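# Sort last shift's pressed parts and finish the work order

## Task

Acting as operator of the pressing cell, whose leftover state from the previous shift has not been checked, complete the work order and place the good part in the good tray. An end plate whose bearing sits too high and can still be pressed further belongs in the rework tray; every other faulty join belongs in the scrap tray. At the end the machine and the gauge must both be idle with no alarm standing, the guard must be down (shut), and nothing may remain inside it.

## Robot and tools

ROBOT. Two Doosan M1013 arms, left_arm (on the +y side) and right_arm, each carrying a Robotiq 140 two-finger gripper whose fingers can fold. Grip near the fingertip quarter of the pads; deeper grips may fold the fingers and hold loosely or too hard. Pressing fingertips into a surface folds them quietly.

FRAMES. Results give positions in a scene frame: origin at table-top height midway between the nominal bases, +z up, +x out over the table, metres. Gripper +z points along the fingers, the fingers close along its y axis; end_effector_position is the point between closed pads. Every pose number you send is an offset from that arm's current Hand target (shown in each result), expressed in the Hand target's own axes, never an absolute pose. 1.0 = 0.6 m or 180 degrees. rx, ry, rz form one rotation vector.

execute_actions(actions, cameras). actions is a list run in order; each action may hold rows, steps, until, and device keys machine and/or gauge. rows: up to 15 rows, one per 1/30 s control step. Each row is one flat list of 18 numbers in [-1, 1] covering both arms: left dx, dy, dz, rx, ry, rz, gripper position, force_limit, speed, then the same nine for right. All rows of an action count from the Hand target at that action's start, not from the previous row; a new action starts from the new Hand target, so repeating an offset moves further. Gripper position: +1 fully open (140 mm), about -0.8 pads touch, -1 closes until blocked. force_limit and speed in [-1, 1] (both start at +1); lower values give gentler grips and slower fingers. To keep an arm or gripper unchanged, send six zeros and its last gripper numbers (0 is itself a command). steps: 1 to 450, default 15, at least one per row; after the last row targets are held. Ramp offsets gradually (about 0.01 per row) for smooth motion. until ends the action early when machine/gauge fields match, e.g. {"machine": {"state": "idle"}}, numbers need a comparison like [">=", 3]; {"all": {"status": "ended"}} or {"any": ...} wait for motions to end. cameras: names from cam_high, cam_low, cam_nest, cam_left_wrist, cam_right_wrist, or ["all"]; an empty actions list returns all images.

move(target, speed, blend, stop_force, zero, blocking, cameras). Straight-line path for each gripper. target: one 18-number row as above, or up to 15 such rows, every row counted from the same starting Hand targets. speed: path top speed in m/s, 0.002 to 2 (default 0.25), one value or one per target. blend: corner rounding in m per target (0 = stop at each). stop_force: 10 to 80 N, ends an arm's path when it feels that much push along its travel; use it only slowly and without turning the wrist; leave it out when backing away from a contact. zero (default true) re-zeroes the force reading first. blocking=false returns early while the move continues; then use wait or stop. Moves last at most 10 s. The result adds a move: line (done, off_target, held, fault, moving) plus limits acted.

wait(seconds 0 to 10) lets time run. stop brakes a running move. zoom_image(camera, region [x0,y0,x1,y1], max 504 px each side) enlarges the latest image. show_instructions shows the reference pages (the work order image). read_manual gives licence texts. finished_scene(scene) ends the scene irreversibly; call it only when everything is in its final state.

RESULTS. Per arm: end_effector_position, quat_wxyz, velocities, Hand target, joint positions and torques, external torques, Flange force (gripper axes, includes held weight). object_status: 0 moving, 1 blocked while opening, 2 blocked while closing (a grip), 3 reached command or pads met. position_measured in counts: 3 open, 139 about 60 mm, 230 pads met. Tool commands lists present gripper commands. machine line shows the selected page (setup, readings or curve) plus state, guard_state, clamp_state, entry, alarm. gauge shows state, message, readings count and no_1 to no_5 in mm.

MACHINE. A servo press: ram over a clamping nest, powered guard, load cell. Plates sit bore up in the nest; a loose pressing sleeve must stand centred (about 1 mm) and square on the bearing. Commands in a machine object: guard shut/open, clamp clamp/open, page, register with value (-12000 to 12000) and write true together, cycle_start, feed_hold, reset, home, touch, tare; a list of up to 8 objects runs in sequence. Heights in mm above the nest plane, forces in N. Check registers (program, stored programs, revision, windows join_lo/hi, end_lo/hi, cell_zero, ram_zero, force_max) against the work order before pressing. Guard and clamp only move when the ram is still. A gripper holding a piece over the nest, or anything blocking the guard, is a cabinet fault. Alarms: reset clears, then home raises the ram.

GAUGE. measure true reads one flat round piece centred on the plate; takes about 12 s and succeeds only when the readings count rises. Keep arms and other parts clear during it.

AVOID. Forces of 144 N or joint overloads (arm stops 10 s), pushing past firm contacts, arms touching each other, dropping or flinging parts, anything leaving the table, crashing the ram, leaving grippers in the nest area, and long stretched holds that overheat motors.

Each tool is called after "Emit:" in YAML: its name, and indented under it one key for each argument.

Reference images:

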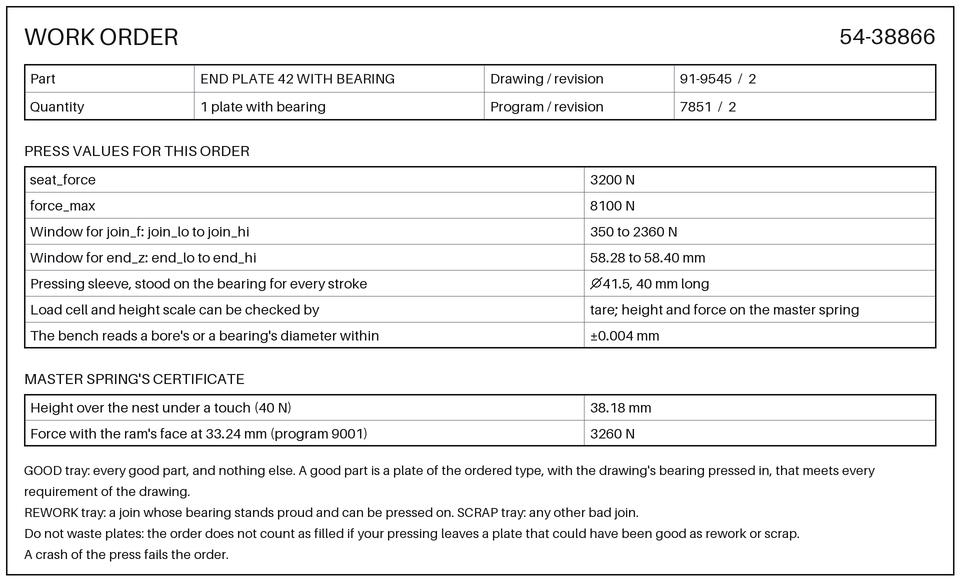

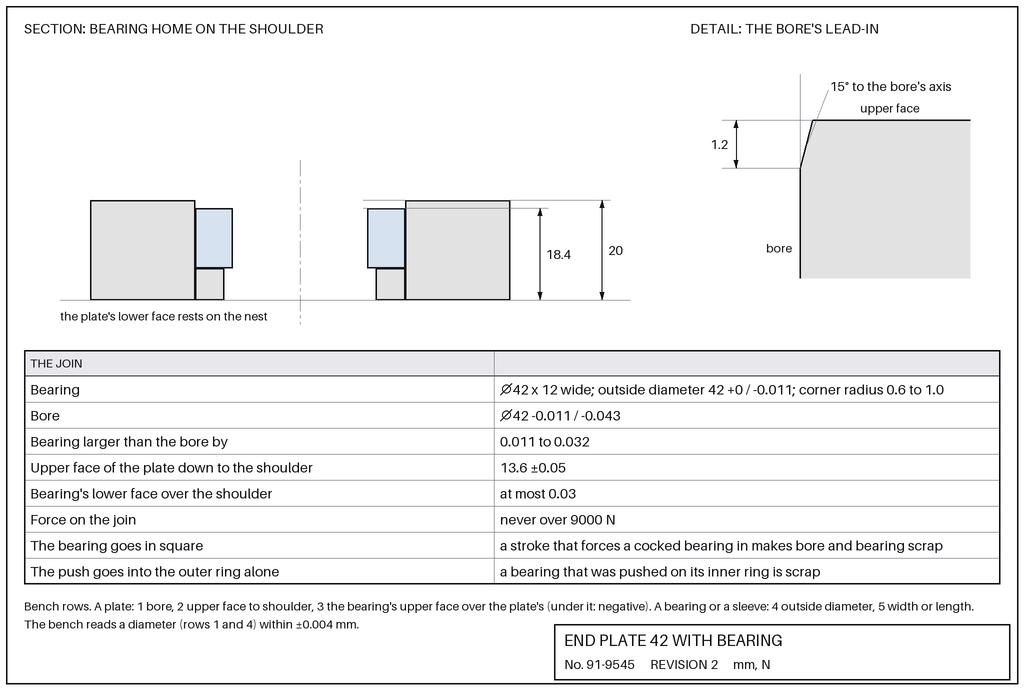

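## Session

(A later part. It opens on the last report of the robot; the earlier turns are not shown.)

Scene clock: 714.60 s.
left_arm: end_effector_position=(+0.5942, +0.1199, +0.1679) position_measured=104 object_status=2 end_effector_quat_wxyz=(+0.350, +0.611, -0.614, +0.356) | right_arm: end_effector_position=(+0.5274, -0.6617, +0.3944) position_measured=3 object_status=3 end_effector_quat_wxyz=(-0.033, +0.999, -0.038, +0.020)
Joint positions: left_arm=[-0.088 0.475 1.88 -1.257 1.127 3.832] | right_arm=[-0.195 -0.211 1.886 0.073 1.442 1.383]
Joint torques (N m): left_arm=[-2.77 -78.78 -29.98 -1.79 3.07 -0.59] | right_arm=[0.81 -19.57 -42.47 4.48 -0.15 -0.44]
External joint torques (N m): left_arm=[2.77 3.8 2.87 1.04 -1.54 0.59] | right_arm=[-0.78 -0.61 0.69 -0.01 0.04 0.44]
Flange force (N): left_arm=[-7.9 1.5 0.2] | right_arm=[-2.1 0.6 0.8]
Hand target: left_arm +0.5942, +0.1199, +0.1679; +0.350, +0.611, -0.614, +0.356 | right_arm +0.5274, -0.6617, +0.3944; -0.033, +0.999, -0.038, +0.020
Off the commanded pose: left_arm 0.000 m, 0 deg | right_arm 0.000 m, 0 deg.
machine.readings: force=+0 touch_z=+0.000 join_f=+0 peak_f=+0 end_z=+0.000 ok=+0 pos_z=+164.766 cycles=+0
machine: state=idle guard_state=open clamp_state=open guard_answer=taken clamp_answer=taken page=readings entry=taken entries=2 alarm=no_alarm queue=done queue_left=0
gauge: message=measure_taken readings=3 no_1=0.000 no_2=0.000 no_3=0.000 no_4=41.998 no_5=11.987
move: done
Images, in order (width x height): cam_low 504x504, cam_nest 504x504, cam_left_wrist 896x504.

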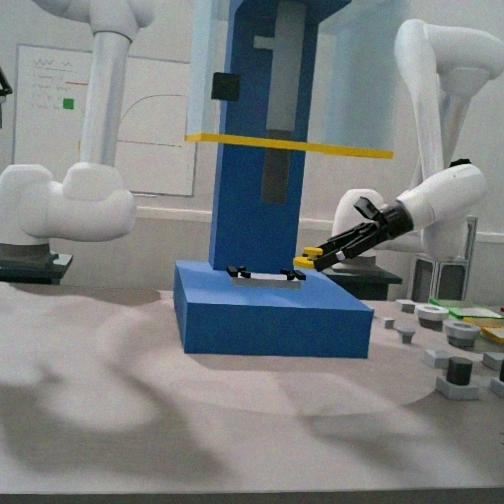

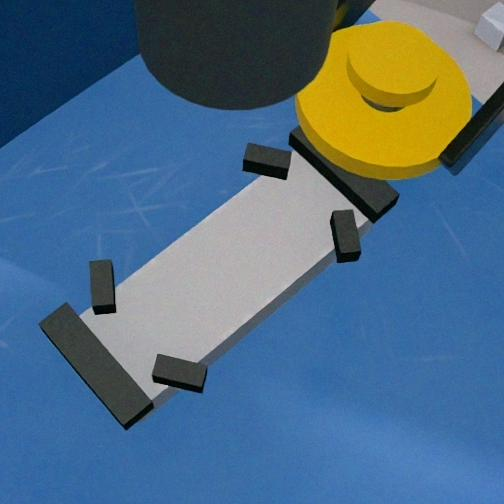

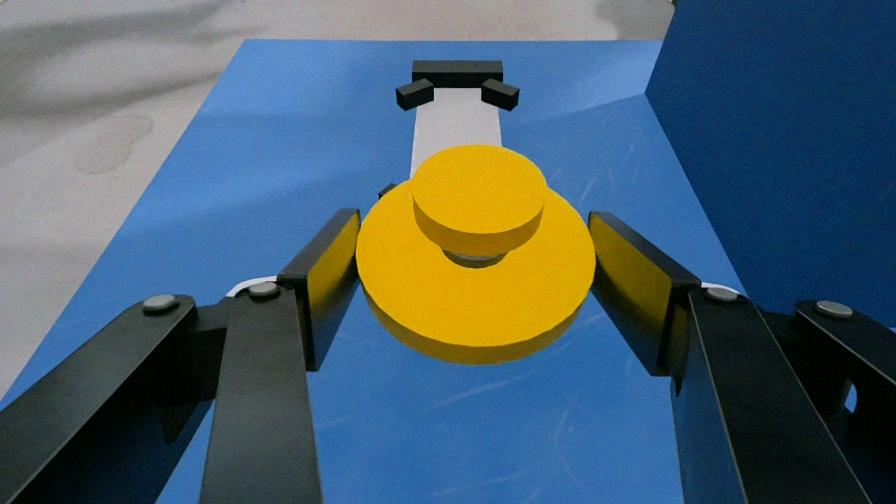

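Emit:
move:
  target: [0.0852,-0.0025,0.1475,0,0,0,-1,0,-1,0,0,0,0,0,0,1,1,1]
  speed: 0.1
  cameras: ["cam_left_wrist","cam_low","cam_nest"]

Scene clock: 721.37 s.
left_arm: end_effector_position=(+0.5957, +0.0177, +0.1679) position_measured=104 object_status=2 end_effector_quat_wxyz=(+0.350, +0.611, -0.614, +0.356) | right_arm: end_effector_position=(+0.5274, -0.6617, +0.3944) position_measured=3 object_status=3 end_effector_quat_wxyz=(-0.033, +0.999, -0.038, +0.020)
Joint positions: left_arm=[-0.234 0.494 1.847 -1.337 1.031 3.786] | right_arm=[-0.195 -0.211 1.886 0.073 1.442 1.383]
Joint torques (N m): left_arm=[-1.76 -82.13 -30.99 -2.06 2.88 -0.6] | right_arm=[0.4 -19.48 -42.44 4.49 -0.09 -0.47]
External joint torques (N m): left_arm=[1.73 4.39 2.7 1.1 -1.44 0.6] | right_arm=[-0.39 -0.84 0.42 0 -0.04 0.47]
Flange force (N): left_arm=[-7.2 0.2 1.6] | right_arm=[-1.9 -0.3 0.5]
Hand target: left_arm +0.5957, +0.0177, +0.1678; +0.350, +0.611, -0.614, +0.356 | right_arm +0.5274, -0.6617, +0.3944; -0.033, +0.999, -0.038, +0.020
Off the commanded pose: left_arm 0.000 m, 0 deg | right_arm 0.000 m, 0 deg.
machine.readings: force=+0 touch_z=+0.000 join_f=+0 peak_f=+0 end_z=+0.000 ok=+0 pos_z=+164.766 cycles=+0
machine: state=idle guard_state=open clamp_state=open guard_answer=taken clamp_answer=taken page=readings entry=taken entries=2 alarm=no_alarm queue=done queue_left=0
gauge: message=measure_taken readings=3 no_1=0.000 no_2=0.000 no_3=0.000 no_4=41.998 no_5=11.987
move: done
Images, in order (width x height): cam_low 504x504, cam_nest 504x504, cam_left_wrist 896x504.

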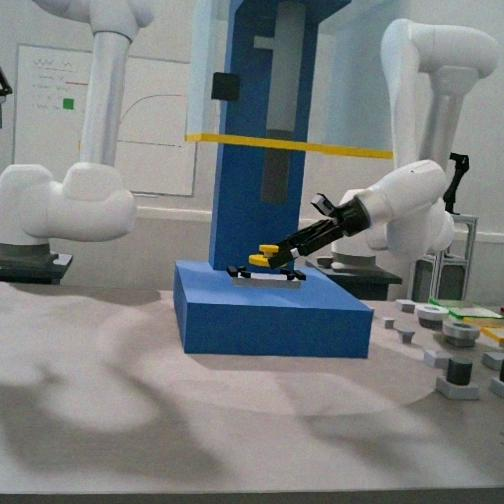

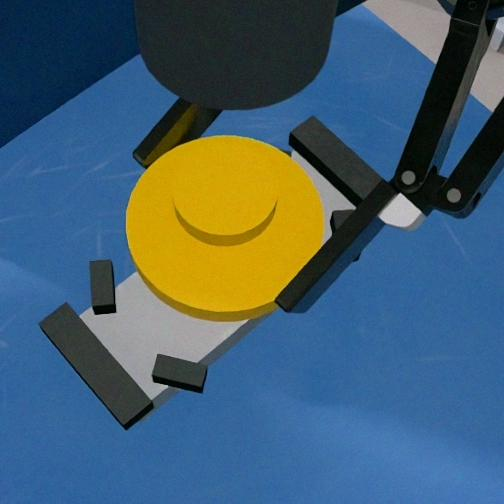

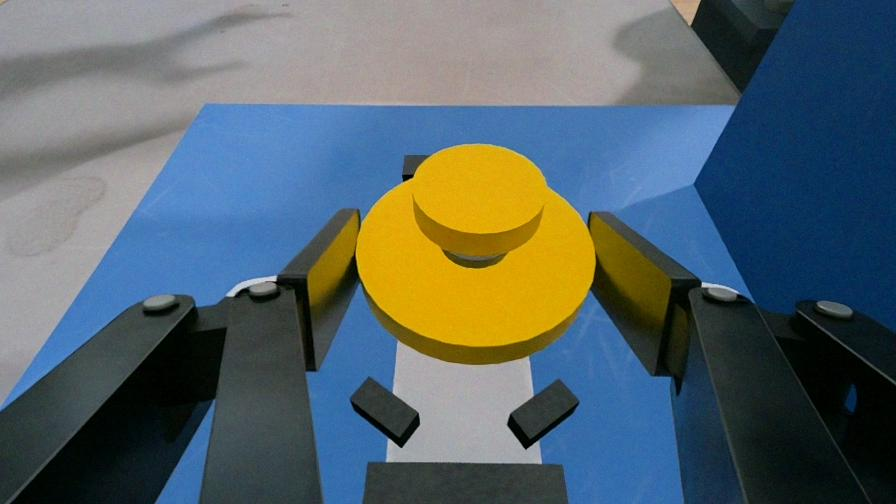

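Emit:
move:
  target: [-0.065,-0.0025,0.0375,0,0,0,-1,0,-1,0,0,0,0,0,0,1,1,1]
  speed: 0.012
  stop_force: 10
  cameras: ["cam_left_wrist","cam_nest"]

Scene clock: 739.10 s.
left_arm: end_effector_position=(+0.5970, +0.0176, +0.1381) position_measured=104 object_status=2 end_effector_quat_wxyz=(+0.350, +0.611, -0.614, +0.356) | right_arm: end_effector_position=(+0.5274, -0.6617, +0.3944) position_measured=3 object_status=3 end_effector_quat_wxyz=(-0.033, +0.999, -0.038, +0.020)
Joint positions: left_arm=[-0.234 0.532 1.857 -1.365 1.021 3.84] | right_arm=[-0.195 -0.211 1.886 0.073 1.442 1.383]
Joint torques (N m): left_arm=[-2.61 -66.1 -20.91 2.2 -2.27 -0.2] | right_arm=[0.4 -19.63 -42.47 4.48 -0.13 -0.47]
External joint torques (N m): left_arm=[2.56 -13.41 -5.81 -3.2 3.8 0.2] | right_arm=[-0.37 -0.8 0.3 0.03 0.01 0.47]
Flange force (N): left_arm=[11.7 3.1 -12.8] | right_arm=[-1.7 -0.4 0.2]
Hand target: left_arm +0.5970, +0.0176, +0.1381; +0.350, +0.611, -0.614, +0.356 (not the last commanded pose) | right_arm +0.5274, -0.6617, +0.3944; -0.033, +0.999, -0.038, +0.020
Off the commanded pose: left_arm 0.015 m, 0 deg | right_arm 0.000 m, 0 deg.
machine.readings: force=+0 touch_z=+0.000 join_f=+0 peak_f=+0 end_z=+0.000 ok=+0 pos_z=+164.766 cycles=+0
machine: state=idle guard_state=open clamp_state=open guard_answer=taken clamp_answer=taken page=readings entry=taken entries=2 alarm=no_alarm queue=done queue_left=0
gauge: message=measure_taken readings=3 no_1=0.000 no_2=0.000 no_3=0.000 no_4=41.998 no_5=11.987
move: contact (left_arm)
Images, in order (width x height): cam_nest 504x504, cam_left_wrist 896x504.

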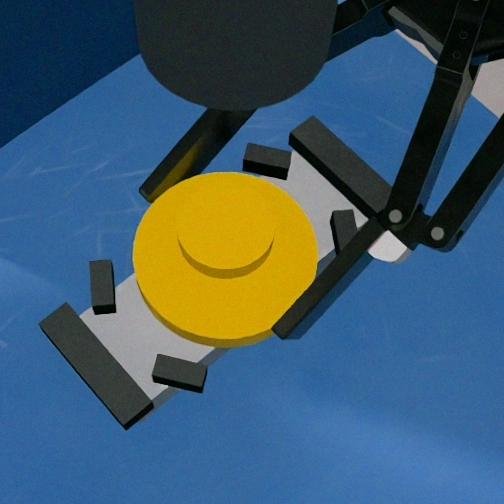

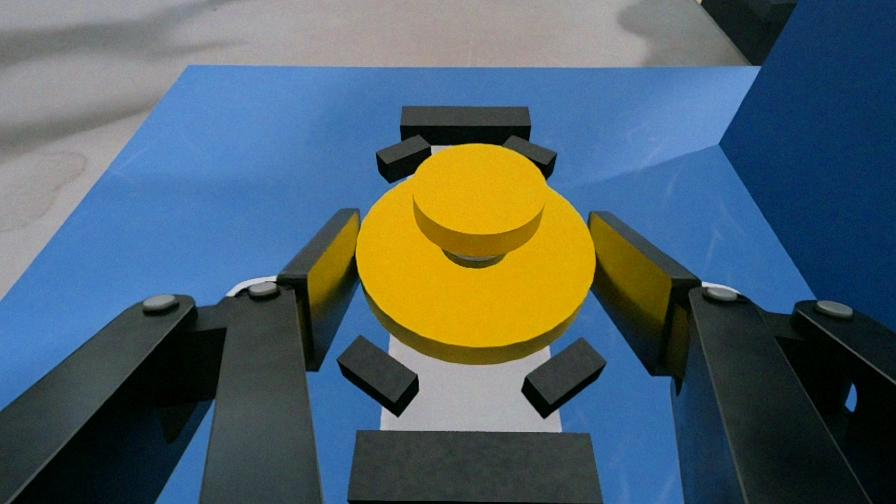

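Emit:
move:
  target: [0,0,0,0,0,0,0.4,0,-1,0,0,0,0,0,0,1,1,1]
  cameras: ["cam_nest"]

Emit:
move:
  target: [0,0,-0.45,0,0,0,0.4,0,-1,0,0,0,0,0,0,1,1,1]
  speed: 0.2
  cameras: ["cam_nest","cam_left_wrist"]

Scene clock: 744.03 s.
left_arm: end_effector_position=(+0.5970, +0.0176, +0.1381) position_measured=78 object_status=0 end_effector_quat_wxyz=(+0.350, +0.611, -0.614, +0.356) | right_arm: end_effector_position=(+0.5274, -0.6617, +0.3944) position_measured=3 object_status=3 end_effector_quat_wxyz=(-0.033, +0.999, -0.038, +0.020)
Joint positions: left_arm=[-0.234 0.531 1.857 -1.365 1.021 3.84] | right_arm=[-0.195 -0.211 1.886 0.073 1.442 1.383]
Joint torques (N m): left_arm=[-1.88 -79.73 -26.63 -0.76 1.92 -0.66] | right_arm=[0.46 -19.64 -42.4 4.49 -0.15 -0.49]
External joint torques (N m): left_arm=[1.84 0.43 0.22 -0.23 -0.39 0.66] | right_arm=[-0.5 -0.62 0.42 -0.01 0.03 0.48]
Flange force (N): left_arm=[-3.0 0.3 -0.9] | right_arm=[-1.6 -0.1 0.4]
Hand target: left_arm +0.5970, +0.0176, +0.1381; +0.350, +0.611, -0.614, +0.356 | right_arm +0.5274, -0.6617, +0.3944; -0.033, +0.999, -0.038, +0.020
Off the commanded pose: left_arm 0.000 m, 0 deg | right_arm 0.000 m, 0 deg.
machine.readings: force=+0 touch_z=+0.000 join_f=+0 peak_f=+0 end_z=+0.000 ok=+0 pos_z=+164.766 cycles=+0
machine: state=idle guard_state=open clamp_state=open guard_answer=taken clamp_answer=taken page=readings entry=taken entries=2 alarm=no_alarm queue=done queue_left=0
gauge: message=measure_taken readings=3 no_1=0.000 no_2=0.000 no_3=0.000 no_4=41.998 no_5=11.987
move: done
Images, in order (width x height): cam_nest 504x504.

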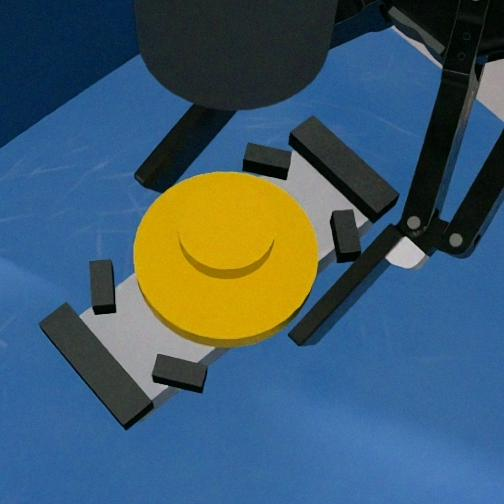

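Scene clock: 745.80 s.
left_arm: end_effector_position=(+0.5957, +0.2514, +0.2732) position_measured=78 object_status=3 end_effector_quat_wxyz=(+0.350, +0.611, -0.614, +0.356) | right_arm: end_effector_position=(+0.5274, -0.6617, +0.3944) position_measured=3 object_status=3 end_effector_quat_wxyz=(-0.033, +0.999, -0.038, +0.020)
Joint positions: left_arm=[0.105 0.37 1.803 -1.094 1.335 3.716] | right_arm=[-0.195 -0.211 1.886 0.073 1.442 1.383]
Joint torques (N m): left_arm=[-1.23 -70.07 -32.48 -0.05 1.64 -0.62] | right_arm=[0.33 -19.62 -42.63 4.44 -0.13 -0.5]
External joint torques (N m): left_arm=[1.12 -0.07 0.03 -0.3 -0.35 0.62] | right_arm=[-0.32 -0.64 0.68 0.05 0.01 0.49]
Flange force (N): left_arm=[-1.8 0.8 -0.5] | right_arm=[-1.9 -0.5 0.9]
Hand target: left_arm +0.5957, +0.2514, +0.2732; +0.350, +0.611, -0.614, +0.356 | right_arm +0.5274, -0.6617, +0.3944; -0.033, +0.999, -0.038, +0.020
Off the commanded pose: left_arm 0.000 m, 0 deg | right_arm 0.000 m, 0 deg.
machine.readings: force=+0 touch_z=+0.000 join_f=+0 peak_f=+0 end_z=+0.000 ok=+0 pos_z=+164.766 cycles=+0
machine: state=idle guard_state=open clamp_state=open guard_answer=taken clamp_answer=taken page=readings entry=taken entries=2 alarm=no_alarm queue=done queue_left=0
gauge: message=measure_taken readings=3 no_1=0.000 no_2=0.000 no_3=0.000 no_4=41.998 no_5=11.987
move: done
Images, in order (width x height): cam_nest 504x504, cam_left_wrist 896x504.

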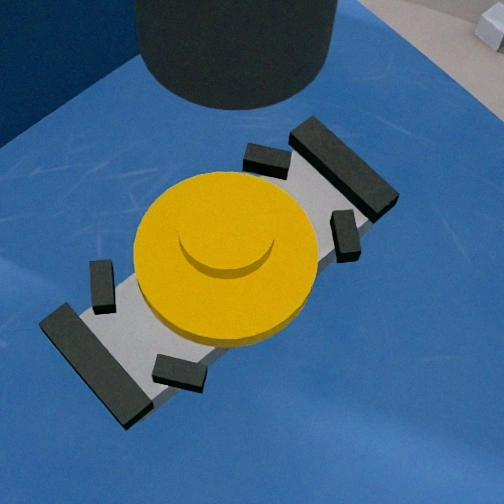

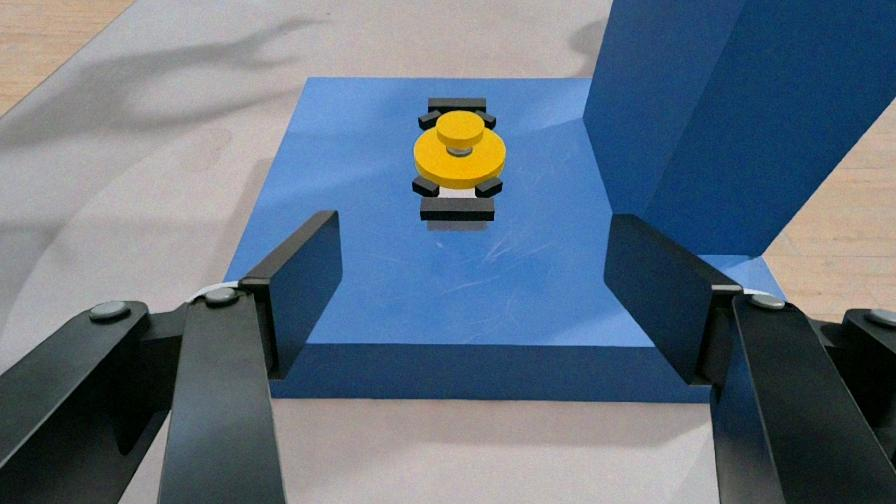

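Emit:
move:
  target: [-0.1,0,-0.1732,0,0,0,0.4,0,-1,0,0,0,0,0,0,1,1,1]
  speed: 0.25

Emit:
execute_actions:
  actions:
    - {"machine":[{"clamp":"clamp"},{"guard":"shut"},{"register":"program","value":9001,"write":true},{"touch":true}],"steps":450,"until":{"machine":{"queue":["!=","running"]}}}
  cameras: ["cam_nest","cam_low"]

Scene clock: 749.70 s.
left_arm: end_effector_position=(+0.5956, +0.3714, +0.2732) position_measured=78 object_status=3 end_effector_quat_wxyz=(+0.350, +0.611, -0.614, +0.356) | right_arm: end_effector_position=(+0.5274, -0.6617, +0.3944) position_measured=3 object_status=3 end_effector_quat_wxyz=(-0.033, +0.999, -0.038, +0.020)
Joint positions: left_arm=[0.275 0.404 1.752 -1.008 1.466 3.772] | right_arm=[-0.195 -0.211 1.886 0.073 1.442 1.383]
Joint torques (N m): left_arm=[-2.69 -73.15 -32.34 0.22 1.66 -0.64] | right_arm=[0.47 -19.55 -42.46 4.54 -0.17 -0.46]
External joint torques (N m): left_arm=[2.62 -0.5 -0.21 -0.25 -0.25 0.64] | right_arm=[-0.52 -0.66 0.58 -0.07 0.05 0.46]
Flange force (N): left_arm=[-2.1 1.6 -2.6] | right_arm=[-1.9 0.0 0.6]
Hand target: left_arm +0.5956, +0.3714, +0.2732; +0.350, +0.611, -0.614, +0.356 | right_arm +0.5274, -0.6617, +0.3944; -0.033, +0.999, -0.038, +0.020
Off the commanded pose: left_arm 0.000 m, 0 deg | right_arm 0.000 m, 0 deg.
machine.readings: force=+0 touch_z=+0.000 join_f=+0 peak_f=+0 end_z=+0.000 ok=+0 pos_z=+164.766 cycles=+0
machine: state=idle guard_state=open clamp_state=open guard_answer=taken clamp_answer=taken page=readings entry=taken entries=2 alarm=no_alarm queue=done queue_left=0
gauge: message=measure_taken readings=3 no_1=0.000 no_2=0.000 no_3=0.000 no_4=41.998 no_5=11.987
move: done

Scene clock: 764.90 s.
left_arm: end_effector_position=(+0.5956, +0.3714, +0.2732) position_measured=78 object_status=3 end_effector_quat_wxyz=(+0.350, +0.611, -0.614, +0.356) | right_arm: end_effector_position=(+0.5274, -0.6617, +0.3944) position_measured=3 object_status=3 end_effector_quat_wxyz=(-0.033, +0.999, -0.038, +0.020)
Joint positions: left_arm=[0.275 0.404 1.752 -1.008 1.466 3.772] | right_arm=[-0.195 -0.211 1.886 0.073 1.442 1.383]
Joint torques (N m): left_arm=[-2.04 -73.5 -32.6 0.22 1.78 -0.64] | right_arm=[0.34 -19.32 -42.68 4.48 -0.15 -0.49]
External joint torques (N m): left_arm=[2.02 -0.23 -0.04 -0.25 -0.38 0.64] | right_arm=[-0.35 -0.8 0.91 -0.02 0.04 0.49]
Flange force (N): left_arm=[-2.1 1.4 -1.6] | right_arm=[-2.5 -0.5 1.2]
Hand target: left_arm +0.5956, +0.3714, +0.2732; +0.350, +0.611, -0.614, +0.356 | right_arm +0.5274, -0.6617, +0.3944; -0.033, +0.999, -0.038, +0.020
Tool commands: left_gripper/position=+0.4 left_gripper/force_limit=+0.0 left_gripper/speed=-1.0 right_gripper/position=+1.0 right_gripper/force_limit=+1.0 right_gripper/speed=+1.0
Off the commanded pose: left_arm 0.000 m, 0 deg | right_arm 0.000 m, 0 deg.
machine.readings: force=+0 touch_z=+0.000 join_f=+0 peak_f=+0 end_z=+0.000 ok=+0 pos_z=+96.166 cycles=+0
machine: state=busy guard_state=shut clamp_state=clamped guard_answer=taken clamp_answer=taken page=readings entry=taken entries=4 alarm=no_alarm queue=running queue_left=0
gauge: message=measure_taken readings=3 no_1=0.000 no_2=0.000 no_3=0.000 no_4=41.998 no_5=11.987
Images, in order (width x height): cam_low 504x504, cam_nest 504x504.

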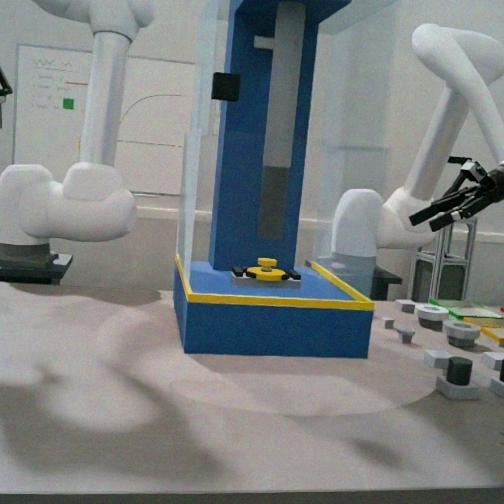

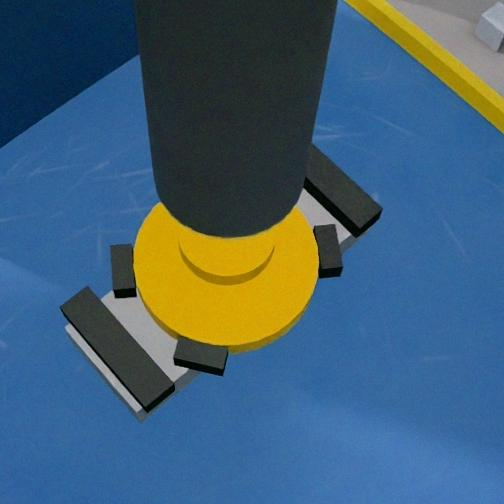

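Emit:
execute_actions:
  actions:
    - {"steps":450,"until":{"machine":{"queue":["!=","running"]}}}
  cameras: ["cam_nest"]

Scene clock: 767.67 s.
left_arm: end_effector_position=(+0.5956, +0.3714, +0.2732) position_measured=78 object_status=3 end_effector_quat_wxyz=(+0.350, +0.611, -0.614, +0.356) | right_arm: end_effector_position=(+0.5274, -0.6617, +0.3944) position_measured=3 object_status=3 end_effector_quat_wxyz=(-0.033, +0.999, -0.038, +0.020)
Joint positions: left_arm=[0.275 0.404 1.752 -1.008 1.466 3.772] | right_arm=[-0.195 -0.211 1.886 0.073 1.442 1.383]
Joint torques (N m): left_arm=[-1.94 -73.53 -32.64 0.23 1.74 -0.6] | right_arm=[0.63 -19.45 -42.68 4.49 -0.11 -0.52]
External joint torques (N m): left_arm=[1.91 -0.15 0.02 -0.26 -0.34 0.6] | right_arm=[-0.64 -0.89 0.62 0 -0.01 0.52]
Flange force (N): left_arm=[-2.0 1.4 -1.4] | right_arm=[-2.4 0.1 0.7]
Hand target: left_arm +0.5956, +0.3714, +0.2732; +0.350, +0.611, -0.614, +0.356 | right_arm +0.5274, -0.6617, +0.3944; -0.033, +0.999, -0.038, +0.020
Tool commands: left_gripper/position=+0.4 left_gripper/force_limit=+0.0 left_gripper/speed=-1.0 right_gripper/position=+1.0 right_gripper/force_limit=+1.0 right_gripper/speed=+1.0
Off the commanded pose: left_arm 0.000 m, 0 deg | right_arm 0.000 m, 0 deg.
machine.readings: force=+0 touch_z=+38.163 join_f=+0 peak_f=+0 end_z=+0.000 ok=+0 pos_z=+164.766 cycles=+0
machine: state=idle guard_state=shut clamp_state=clamped guard_answer=taken clamp_answer=taken page=readings entry=taken entries=4 alarm=no_alarm queue=done queue_left=0
gauge: message=measure_taken readings=3 no_1=0.000 no_2=0.000 no_3=0.000 no_4=41.998 no_5=11.987
Images, in order (width x height): cam_nest 504x504.

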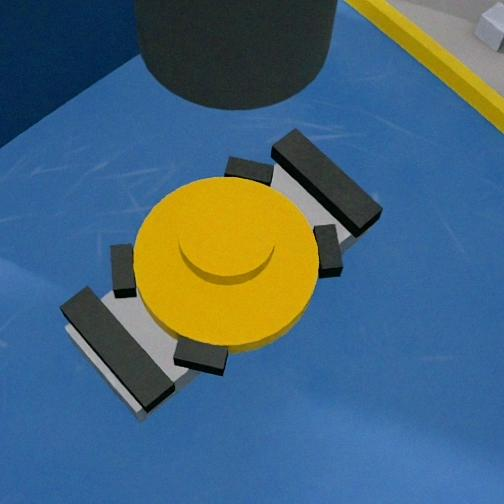

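Emit:
execute_actions:
  actions:
    - {"machine":{"cycle_start":true},"steps":450,"until":{"machine":{"state":["!=","running"]}}}
    - {"machine":{"page":"curve"},"steps":2}
  cameras: ["cam_nest"]

Emit:
execute_actions:
  actions:
    - {"machine":{"page":"readings"},"steps":2}

Emit:
execute_actions:
  actions:
    - {"machine":{"page":"setup"},"steps":2}

Scene clock: 776.93 s.
left_arm: end_effector_position=(+0.5956, +0.3714, +0.2732) position_measured=78 object_status=3 end_effector_quat_wxyz=(+0.350, +0.611, -0.614, +0.356) | right_arm: end_effector_position=(+0.5274, -0.6617, +0.3944) position_measured=3 object_status=3 end_effector_quat_wxyz=(-0.033, +0.999, -0.038, +0.020)
Joint positions: left_arm=[0.275 0.404 1.752 -1.008 1.466 3.772] | right_arm=[-0.195 -0.211 1.886 0.073 1.442 1.383]
Joint torques (N m): left_arm=[-2.03 -73.28 -32.58 0.21 1.76 -0.63] | right_arm=[0.46 -19.19 -42.48 4.48 -0.11 -0.51]
External joint torques (N m): left_arm=[1.98 -0.2 0.14 -0.25 -0.35 0.63] | right_arm=[-0.48 -1.13 0.38 0.01 -0.02 0.5]
External joint torques at the end of the 1st action: left_arm=[1.86 -0.17 -0.11 -0.25 -0.35 0.61] | right_arm=[-0.66 -0.48 0.65 -0.01 0 0.51]
Flange force (N): left_arm=[-2.1 1.7 -1.4] | right_arm=[-2.4 -0.3 0.3]
Flange force at the end of the 1st action (N): left_arm=[-2.0 1.1 -1.5] | right_arm=[-1.8 0.3 0.8]
Hand target: left_arm +0.5956, +0.3714, +0.2732; +0.350, +0.611, -0.614, +0.356 | right_arm +0.5274, -0.6617, +0.3944; -0.033, +0.999, -0.038, +0.020
Tool commands: left_gripper/position=+0.4 left_gripper/force_limit=+0.0 left_gripper/speed=-1.0 right_gripper/position=+1.0 right_gripper/force_limit=+1.0 right_gripper/speed=+1.0
Off the commanded pose: left_arm 0.000 m, 0 deg | right_arm 0.000 m, 0 deg.
machine.curve: curve1_z=+39.240 curve1_f=-6 curve2_z=+38.383 curve2_f=+4 curve3_z=+37.526 curve3_f=+463 curve4_z=+36.669 curve4_f=+1031 curve5_z=+35.811 curve5_f=+1582 curve6_z=+34.954 curve6_f=+2141 curve7_z=+34.097 curve7_f=+2686 curve8_z=+33.240 curve8_f=+3262
machine: state=done guard_state=shut clamp_state=clamped guard_answer=taken clamp_answer=taken page=curve entry=taken entries=5 alarm=no_alarm queue=done queue_left=0
gauge: message=measure_taken readings=3 no_1=0.000 no_2=0.000 no_3=0.000 no_4=41.998 no_5=11.987
Images, in order (width x height): cam_nest 504x504.

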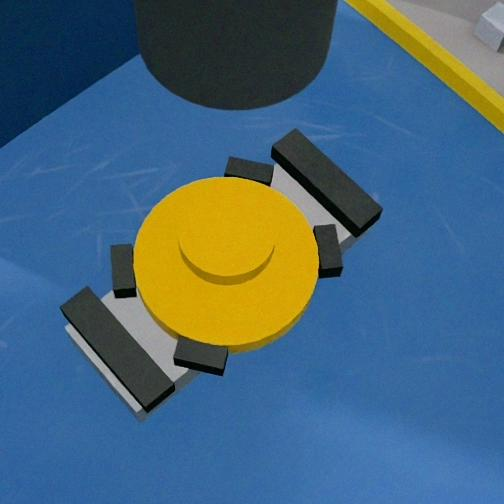

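Scene clock: 777.20 s.
left_arm: end_effector_position=(+0.5956, +0.3714, +0.2732) position_measured=78 object_status=3 end_effector_quat_wxyz=(+0.350, +0.611, -0.614, +0.356) | right_arm: end_effector_position=(+0.5274, -0.6617, +0.3944) position_measured=3 object_status=3 end_effector_quat_wxyz=(-0.033, +0.999, -0.038, +0.020)
Joint positions: left_arm=[0.275 0.404 1.752 -1.008 1.466 3.772] | right_arm=[-0.195 -0.211 1.886 0.073 1.442 1.383]
Joint torques (N m): left_arm=[-2.03 -73.45 -32.55 0.23 1.76 -0.65] | right_arm=[0.48 -19.47 -42.41 4.52 -0.15 -0.49]
External joint torques (N m): left_arm=[2.01 -0.4 -0.22 -0.26 -0.36 0.65] | right_arm=[-0.5 -0.59 0.77 -0.07 0.04 0.49]
Flange force (N): left_arm=[-1.9 1.3 -1.7] | right_arm=[-2.1 -0.1 1.0]
Hand target: left_arm +0.5956, +0.3714, +0.2732; +0.350, +0.611, -0.614, +0.356 | right_arm +0.5274, -0.6617, +0.3944; -0.033, +0.999, -0.038, +0.020
Tool commands: left_gripper/position=+0.4 left_gripper/force_limit=+0.0 left_gripper/speed=-1.0 right_gripper/position=+1.0 right_gripper/force_limit=+1.0 right_gripper/speed=+1.0
Off the commanded pose: left_arm 0.000 m, 0 deg | right_arm 0.000 m, 0 deg.
machine.readings: force=+0 touch_z=+38.163 join_f=+3053 peak_f=+3263 end_z=+33.238 ok=+0 pos_z=+164.766 cycles=+1
machine: state=done guard_state=shut clamp_state=clamped guard_answer=taken clamp_answer=taken page=readings entry=taken entries=5 alarm=no_alarm queue=done queue_left=0
gauge: message=measure_taken readings=3 no_1=0.000 no_2=0.000 no_3=0.000 no_4=41.998 no_5=11.987

Scene clock: 777.47 s.
left_arm: end_effector_position=(+0.5956, +0.3714, +0.2732) position_measured=78 object_status=3 end_effector_quat_wxyz=(+0.350, +0.611, -0.614, +0.356) | right_arm: end_effector_position=(+0.5274, -0.6617, +0.3944) position_measured=3 object_status=3 end_effector_quat_wxyz=(-0.033, +0.999, -0.038, +0.020)
Joint positions: left_arm=[0.275 0.404 1.752 -1.008 1.466 3.772] | right_arm=[-0.195 -0.211 1.886 0.073 1.442 1.383]
Joint torques (N m): left_arm=[-1.8 -73.39 -32.52 0.23 1.76 -0.62] | right_arm=[0.17 -19.35 -42.56 4.52 -0.16 -0.46]
External joint torques (N m): left_arm=[1.79 -0.38 -0.22 -0.25 -0.36 0.62] | right_arm=[-0.16 -0.99 0.47 -0.03 0.03 0.46]
Flange force (N): left_arm=[-1.7 1.1 -1.5] | right_arm=[-2.2 -0.9 0.5]
Hand target: left_arm +0.5956, +0.3714, +0.2732; +0.350, +0.611, -0.614, +0.356 | right_arm +0.5274, -0.6617, +0.3944; -0.033, +0.999, -0.038, +0.020
Tool commands: left_gripper/position=+0.4 left_gripper/force_limit=+0.0 left_gripper/speed=-1.0 right_gripper/position=+1.0 right_gripper/force_limit=+1.0 right_gripper/speed=+1.0
Off the commanded pose: left_arm 0.000 m, 0 deg | right_arm 0.000 m, 0 deg.
machine.setup: program=+9001 ram_zero=+155.234 seat_force=+3200 force_max=+8100 join_lo=+350 join_hi=+2360 end_lo=+58.280 end_hi=+58.400 cell_gain=+2.058 cell_zero=+92 program_revision=+1 program_top=+33.240 stored1_number=+3536 stored1_revision=+4 stored2_number=+6420 stored2_revision=+3 stored3_number=+9001 stored3_revision=+1 stored4_number=+2375 stored4_revision=+5 stored5_number=+7851 stored5_revision=+2
machine: state=done guard_state=shut clamp_state=clamped guard_answer=taken clamp_answer=taken page=setup entry=taken entries=5 alarm=no_alarm queue=done queue_left=0
gauge: message=measure_taken readings=3 no_1=0.000 no_2=0.000 no_3=0.000 no_4=41.998 no_5=11.987

Emit:
execute_actions:
  actions:
    - {"machine":[{"clamp":"open"},{"guard":"open"},{"register":"program","value":7851,"write":true}],"steps":300,"until":{"machine":{"queue":["!=","running"]}}}

Emit:
move:
  target:
    - [0.1009,-0.0048,0.1748,0,0,0,0.4,0,-1,0,0,0,0,0,0,1,1,1]
    - [0.1008,-0.0048,0.6248,0,0,0,0.4,0,-1,0,0,0,0,0,0,1,1,1]
  speed: 0.2
  blend: [0.02,0]
  cameras: ["cam_nest","cam_left_wrist"]

Scene clock: 791.47 s.
left_arm: end_effector_position=(+0.5956, +0.3714, +0.2732) position_measured=78 object_status=3 end_effector_quat_wxyz=(+0.350, +0.611, -0.614, +0.356) | right_arm: end_effector_position=(+0.5274, -0.6617, +0.3944) position_measured=3 object_status=3 end_effector_quat_wxyz=(-0.033, +0.999, -0.038, +0.020)
Joint positions: left_arm=[0.275 0.404 1.752 -1.008 1.466 3.772] | right_arm=[-0.195 -0.211 1.886 0.073 1.442 1.383]
Joint torques (N m): left_arm=[-2.02 -73.23 -32.6 0.2 1.71 -0.63] | right_arm=[0.21 -19.28 -42.5 4.46 -0.16 -0.47]
External joint torques (N m): left_arm=[1.96 -0.5 -0.08 -0.25 -0.3 0.63] | right_arm=[-0.22 -1.03 0.46 0.04 0.03 0.47]
Flange force (N): left_arm=[-1.7 1.6 -1.7] | right_arm=[-2.3 -0.8 0.4]
Hand target: left_arm +0.5956, +0.3714, +0.2732; +0.350, +0.611, -0.614, +0.356 | right_arm +0.5274, -0.6617, +0.3944; -0.033, +0.999, -0.038, +0.020
Tool commands: left_gripper/position=+0.4 left_gripper/force_limit=+0.0 left_gripper/speed=-1.0 right_gripper/position=+1.0 right_gripper/force_limit=+1.0 right_gripper/speed=+1.0
Off the commanded pose: left_arm 0.000 m, 0 deg | right_arm 0.000 m, 0 deg.
machine.setup: program=+7851 ram_zero=+155.234 seat_force=+3200 force_max=+8100 join_lo=+350 join_hi=+2360 end_lo=+58.280 end_hi=+58.400 cell_gain=+2.058 cell_zero=+92 program_revision=+2 program_top=+58.400 stored1_number=+3536 stored1_revision=+4 stored2_number=+6420 stored2_revision=+3 stored3_number=+9001 stored3_revision=+1 stored4_number=+2375 stored4_revision=+5 stored5_number=+7851 stored5_revision=+2
machine: state=idle guard_state=open clamp_state=open guard_answer=taken clamp_answer=taken page=setup entry=taken entries=6 alarm=no_alarm queue=done queue_left=0
gauge: message=measure_taken readings=3 no_1=0.000 no_2=0.000 no_3=0.000 no_4=41.998 no_5=11.987

Scene clock: 793.83 s.
left_arm: end_effector_position=(+0.5999, +0.0166, +0.1381) position_measured=78 object_status=3 end_effector_quat_wxyz=(+0.350, +0.611, -0.614, +0.357) | right_arm: end_effector_position=(+0.5274, -0.6617, +0.3944) position_measured=3 object_status=3 end_effector_quat_wxyz=(-0.033, +0.999, -0.038, +0.020)
Joint positions: left_arm=[-0.234 0.535 1.851 -1.364 1.022 3.837] | right_arm=[-0.195 -0.211 1.886 0.073 1.442 1.383]
Joint torques (N m): left_arm=[-3.5 -79.14 -26.56 -0.71 1.95 -0.59] | right_arm=[0.74 -19.44 -42.55 4.41 -0.12 -0.5]
External joint torques (N m): left_arm=[3.49 -0.64 0.05 -0.27 -0.43 0.59] | right_arm=[-0.7 -0.79 0.65 0.07 0.01 0.5]
Flange force (N): left_arm=[-3.0 0.5 -3.7] | right_arm=[-2.3 0.3 0.8]
Hand target: left_arm +0.5999, +0.0166, +0.1381; +0.350, +0.611, -0.614, +0.356 | right_arm +0.5274, -0.6617, +0.3944; -0.033, +0.999, -0.038, +0.020
Off the commanded pose: left_arm 0.000 m, 0 deg | right_arm 0.000 m, 0 deg.
machine.setup: program=+7851 ram_zero=+155.234 seat_force=+3200 force_max=+8100 join_lo=+350 join_hi=+2360 end_lo=+58.280 end_hi=+58.400 cell_gain=+2.058 cell_zero=+92 program_revision=+2 program_top=+58.400 stored1_number=+3536 stored1_revision=+4 stored2_number=+6420 stored2_revision=+3 stored3_number=+9001 stored3_revision=+1 stored4_number=+2375 stored4_revision=+5 stored5_number=+7851 stored5_revision=+2
machine: state=idle guard_state=open clamp_state=open guard_answer=taken clamp_answer=taken page=setup entry=taken entries=6 alarm=no_alarm queue=done queue_left=0
gauge: message=measure_taken readings=3 no_1=0.000 no_2=0.000 no_3=0.000 no_4=41.998 no_5=11.987
move: done
Images, in order (width x height): cam_nest 504x504, cam_left_wrist 896x504.

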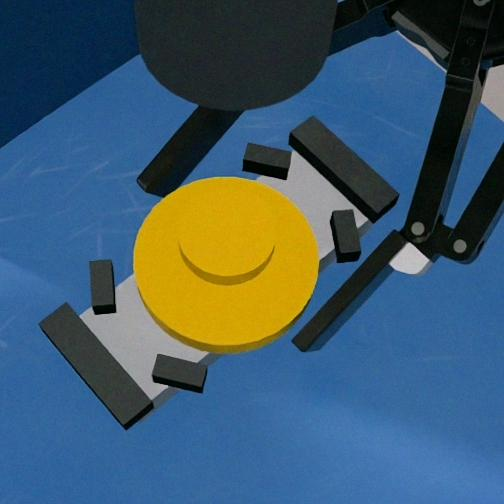

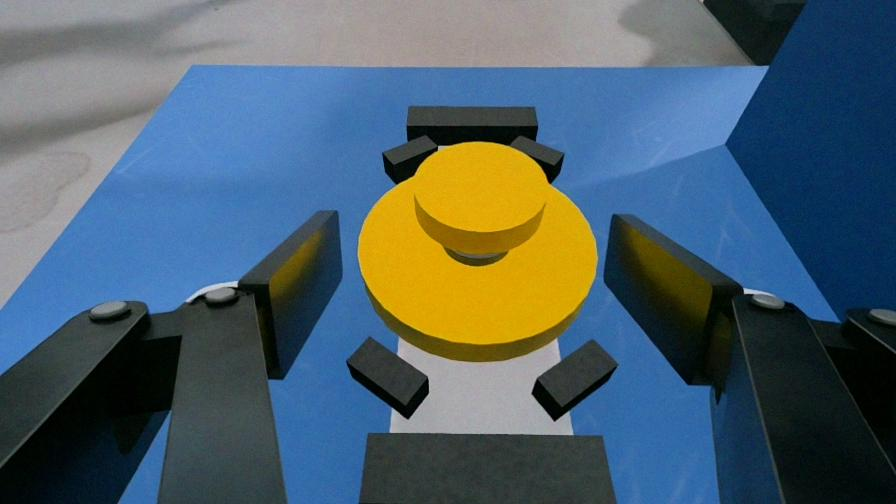

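Emit:
move:
  target: [0,0.0025,0,0,0,0,0.4,0,-1,0,0,0,0,0,0,1,1,1]
  speed: 0.1

Emit:
execute_actions:
  actions:
    - {"rows":[[0,0,0,0,0,0,-1,0,-1,0,0,0,0,0,0,1,1,1]],"steps":60}
  cameras: ["cam_nest","cam_left_wrist"]

Emit:
move:
  target:
    - [0.0722,0,-0.0417,0,0,0,-1,0,-1,0,0,0,0,0,0,1,1,1]
    - [-0.1945,0,-0.5036,0,0,0,-1,0,-1,0,0,0,0,0,0,1,1,1]
  speed: 0.2
  blend: [0.01,0]
  cameras: ["cam_left_wrist"]

Scene clock: 800.60 s.
left_arm: end_effector_position=(+0.5984, +0.0166, +0.1381) position_measured=78 object_status=3 end_effector_quat_wxyz=(+0.350, +0.611, -0.614, +0.356) | right_arm: end_effector_position=(+0.5274, -0.6617, +0.3944) position_measured=3 object_status=3 end_effector_quat_wxyz=(-0.033, +0.999, -0.038, +0.020)
Joint positions: left_arm=[-0.235 0.533 1.854 -1.365 1.021 3.838] | right_arm=[-0.195 -0.211 1.886 0.073 1.442 1.383]
Joint torques (N m): left_arm=[-1.97 -79.38 -26.62 -0.78 1.88 -0.64] | right_arm=[0.88 -19.68 -42.5 4.5 -0.12 -0.52]
External joint torques (N m): left_arm=[1.9 -0.13 0.2 -0.21 -0.35 0.64] | right_arm=[-0.84 -0.51 0.71 -0.04 0.01 0.52]
Flange force (N): left_arm=[-2.5 0.8 -1.5] | right_arm=[-2.0 0.6 0.9]
Hand target: left_arm +0.5984, +0.0166, +0.1381; +0.350, +0.611, -0.614, +0.356 | right_arm +0.5274, -0.6617, +0.3944; -0.033, +0.999, -0.038, +0.020
Off the commanded pose: left_arm 0.000 m, 0 deg | right_arm 0.000 m, 0 deg.
machine.setup: program=+7851 ram_zero=+155.234 seat_force=+3200 force_max=+8100 join_lo=+350 join_hi=+2360 end_lo=+58.280 end_hi=+58.400 cell_gain=+2.058 cell_zero=+92 program_revision=+2 program_top=+58.400 stored1_number=+3536 stored1_revision=+4 stored2_number=+6420 stored2_revision=+3 stored3_number=+9001 stored3_revision=+1 stored4_number=+2375 stored4_revision=+5 stored5_number=+7851 stored5_revision=+2
machine: state=idle guard_state=open clamp_state=open guard_answer=taken clamp_answer=taken page=setup entry=taken entries=6 alarm=no_alarm queue=done queue_left=0
gauge: message=measure_taken readings=3 no_1=0.000 no_2=0.000 no_3=0.000 no_4=41.998 no_5=11.987
move: done

Scene clock: 802.80 s.
left_arm: end_effector_position=(+0.5984, +0.0166, +0.1381) position_measured=104 object_status=2 end_effector_quat_wxyz=(+0.350, +0.611, -0.614, +0.356) | right_arm: end_effector_position=(+0.5274, -0.6617, +0.3944) position_measured=3 object_status=3 end_effector_quat_wxyz=(-0.033, +0.999, -0.038, +0.020)
Joint positions: left_arm=[-0.235 0.533 1.854 -1.365 1.021 3.838] | right_arm=[-0.195 -0.211 1.886 0.073 1.442 1.383]
Joint torques (N m): left_arm=[-6.2 -72.81 -23.31 0.47 1.08 -0.59] | right_arm=[0.5 -19.39 -42.54 4.45 -0.19 -0.49]
External joint torques (N m): left_arm=[6.14 -6.77 -3.17 -1.47 0.45 0.59] | right_arm=[-0.48 -0.78 0.76 0.02 0.08 0.49]
Flange force (N): left_arm=[2.0 0.3 -10.7] | right_arm=[-2.4 -0.2 0.8]
Hand target: left_arm +0.5984, +0.0166, +0.1381; +0.350, +0.611, -0.614, +0.356 | right_arm +0.5274, -0.6617, +0.3944; -0.033, +0.999, -0.038, +0.020
Off the commanded pose: left_arm 0.000 m, 0 deg | right_arm 0.000 m, 0 deg.
machine.setup: program=+7851 ram_zero=+155.234 seat_force=+3200 force_max=+8100 join_lo=+350 join_hi=+2360 end_lo=+58.280 end_hi=+58.400 cell_gain=+2.058 cell_zero=+92 program_revision=+2 program_top=+58.400 stored1_number=+3536 stored1_revision=+4 stored2_number=+6420 stored2_revision=+3 stored3_number=+9001 stored3_revision=+1 stored4_number=+2375 stored4_revision=+5 stored5_number=+7851 stored5_revision=+2
machine: state=idle guard_state=open clamp_state=open guard_answer=taken clamp_answer=taken page=setup entry=taken entries=6 alarm=no_alarm queue=done queue_left=0
gauge: message=measure_taken readings=3 no_1=0.000 no_2=0.000 no_3=0.000 no_4=41.998 no_5=11.987
Images, in order (width x height): cam_nest 504x504, cam_left_wrist 896x504.

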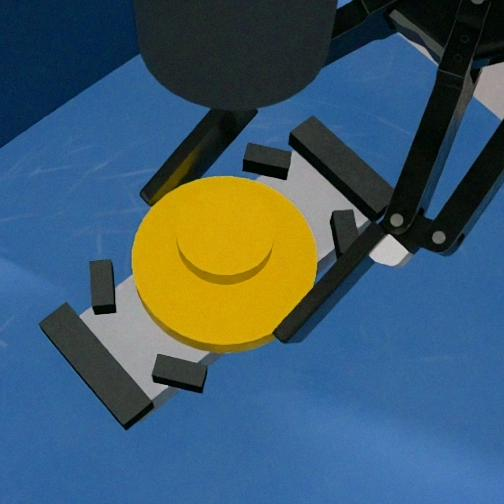

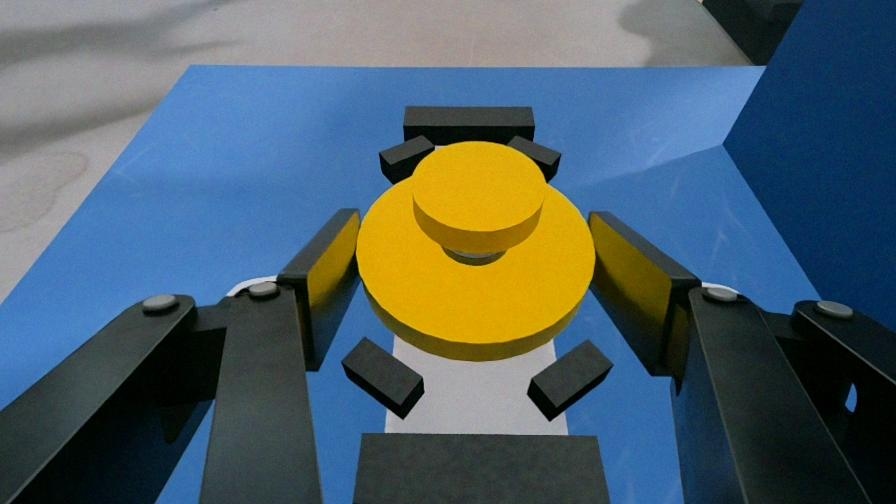

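Scene clock: 805.07 s.
left_arm: end_effector_position=(+0.5978, +0.3365, +0.1882) position_measured=104 object_status=2 end_effector_quat_wxyz=(+0.350, +0.611, -0.614, +0.356) | right_arm: end_effector_position=(+0.5274, -0.6617, +0.3944) position_measured=3 object_status=3 end_effector_quat_wxyz=(-0.033, +0.999, -0.038, +0.020)
Joint positions: left_arm=[0.226 0.48 1.822 -1.055 1.357 3.879] | right_arm=[-0.195 -0.211 1.886 0.073 1.442 1.383]
Joint torques (N m): left_arm=[-1.79 -80.44 -30.66 -1.29 3.19 -0.63] | right_arm=[0.76 -19.57 -42.53 4.51 -0.18 -0.47]
External joint torques (N m): left_arm=[1.65 3.83 2.41 1.1 -1.57 0.63] | right_arm=[-0.75 -0.67 0.67 -0.04 0.07 0.47]
Flange force (N): left_arm=[-7.3 1.7 2.1] | right_arm=[-2.2 0.5 0.7]
Hand target: left_arm +0.5978, +0.3366, +0.1882; +0.350, +0.611, -0.614, +0.356 | right_arm +0.5274, -0.6617, +0.3944; -0.033, +0.999, -0.038, +0.020
Off the commanded pose: left_arm 0.000 m, 0 deg | right_arm 0.000 m, 0 deg.
machine.setup: program=+7851 ram_zero=+155.234 seat_force=+3200 force_max=+8100 join_lo=+350 join_hi=+2360 end_lo=+58.280 end_hi=+58.400 cell_gain=+2.058 cell_zero=+92 program_revision=+2 program_top=+58.400 stored1_number=+3536 stored1_revision=+4 stored2_number=+6420 stored2_revision=+3 stored3_number=+9001 stored3_revision=+1 stored4_number=+2375 stored4_revision=+5 stored5_number=+7851 stored5_revision=+2
machine: state=idle guard_state=open clamp_state=open guard_answer=taken clamp_answer=taken page=setup entry=taken entries=6 alarm=no_alarm queue=done queue_left=0
gauge: message=measure_taken readings=3 no_1=0.000 no_2=0.000 no_3=0.000 no_4=41.998 no_5=11.987
move: done
Images, in order (width x height): cam_left_wrist 896x504.

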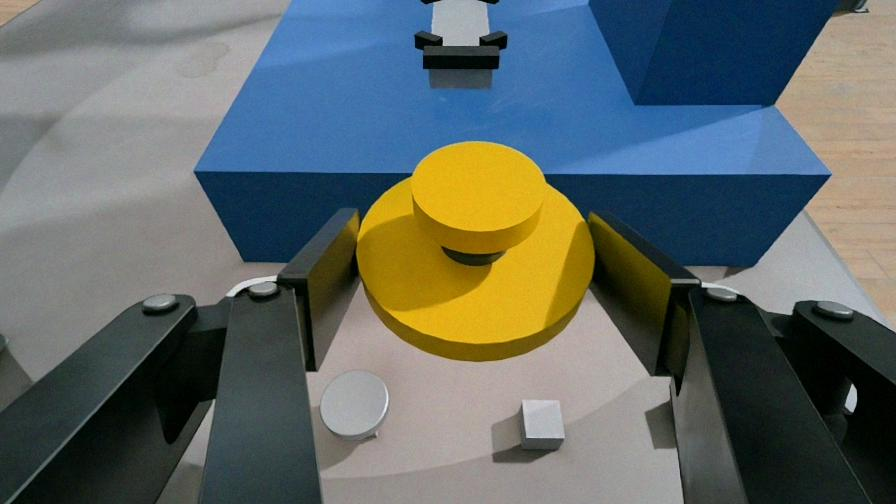

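Emit:
move:
  target: [-0.1443,-0.332,-0.156,0.433,0,-0.25,-1,0,-1,0,0,0,0,0,0,1,1,1]
  speed: 0.25

Scene clock: 815.67 s.
left_arm: end_effector_position=(+0.7973, +0.4610, +0.1619) position_measured=104 object_status=2 end_effector_quat_wxyz=(+0.000, +0.864, +0.000, +0.504) | right_arm: end_effector_position=(+0.5274, -0.6617, +0.3944) position_measured=3 object_status=3 end_effector_quat_wxyz=(-0.033, +0.999, -0.038, +0.020)
Joint positions: left_arm=[-0.016 0.384 2.056 -3.256 0.358 4.797] | right_arm=[-0.195 -0.211 1.886 0.073 1.442 1.383]
Joint torques (N m): left_arm=[-1.9 -74.3 -33.88 -2.53 4.67 -0.61] | right_arm=[0.5 -19.61 -42.51 4.48 -0.08 -0.5]
External joint torques (N m): left_arm=[1.86 5.18 4.09 -0.15 -2.27 0.61] | right_arm=[-0.47 -0.56 0.74 -0.02 -0.04 0.5]
Flange force (N): left_arm=[-3.9 -0.9 2.3] | right_arm=[-1.9 -0.2 1.1]
Hand target: left_arm +0.7973, +0.4610, +0.1619; +0.000, +0.864, +0.000, +0.504 | right_arm +0.5274, -0.6617, +0.3944; -0.033, +0.999, -0.038, +0.020
Off the commanded pose: left_arm 0.000 m, 0 deg | right_arm 0.000 m, 0 deg.
machine.setup: program=+7851 ram_zero=+155.234 seat_force=+3200 force_max=+8100 join_lo=+350 join_hi=+2360 end_lo=+58.280 end_hi=+58.400 cell_gain=+2.058 cell_zero=+92 program_revision=+2 program_top=+58.400 stored1_number=+3536 stored1_revision=+4 stored2_number=+6420 stored2_revision=+3 stored3_number=+9001 stored3_revision=+1 stored4_number=+2375 stored4_revision=+5 stored5_number=+7851 stored5_revision=+2
machine: state=idle guard_state=open clamp_state=open guard_answer=taken clamp_answer=taken page=setup entry=taken entries=6 alarm=no_alarm queue=done queue_left=0
gauge: message=measure_taken readings=3 no_1=0.000 no_2=0.000 no_3=0.000 no_4=41.998 no_5=11.987
move: done


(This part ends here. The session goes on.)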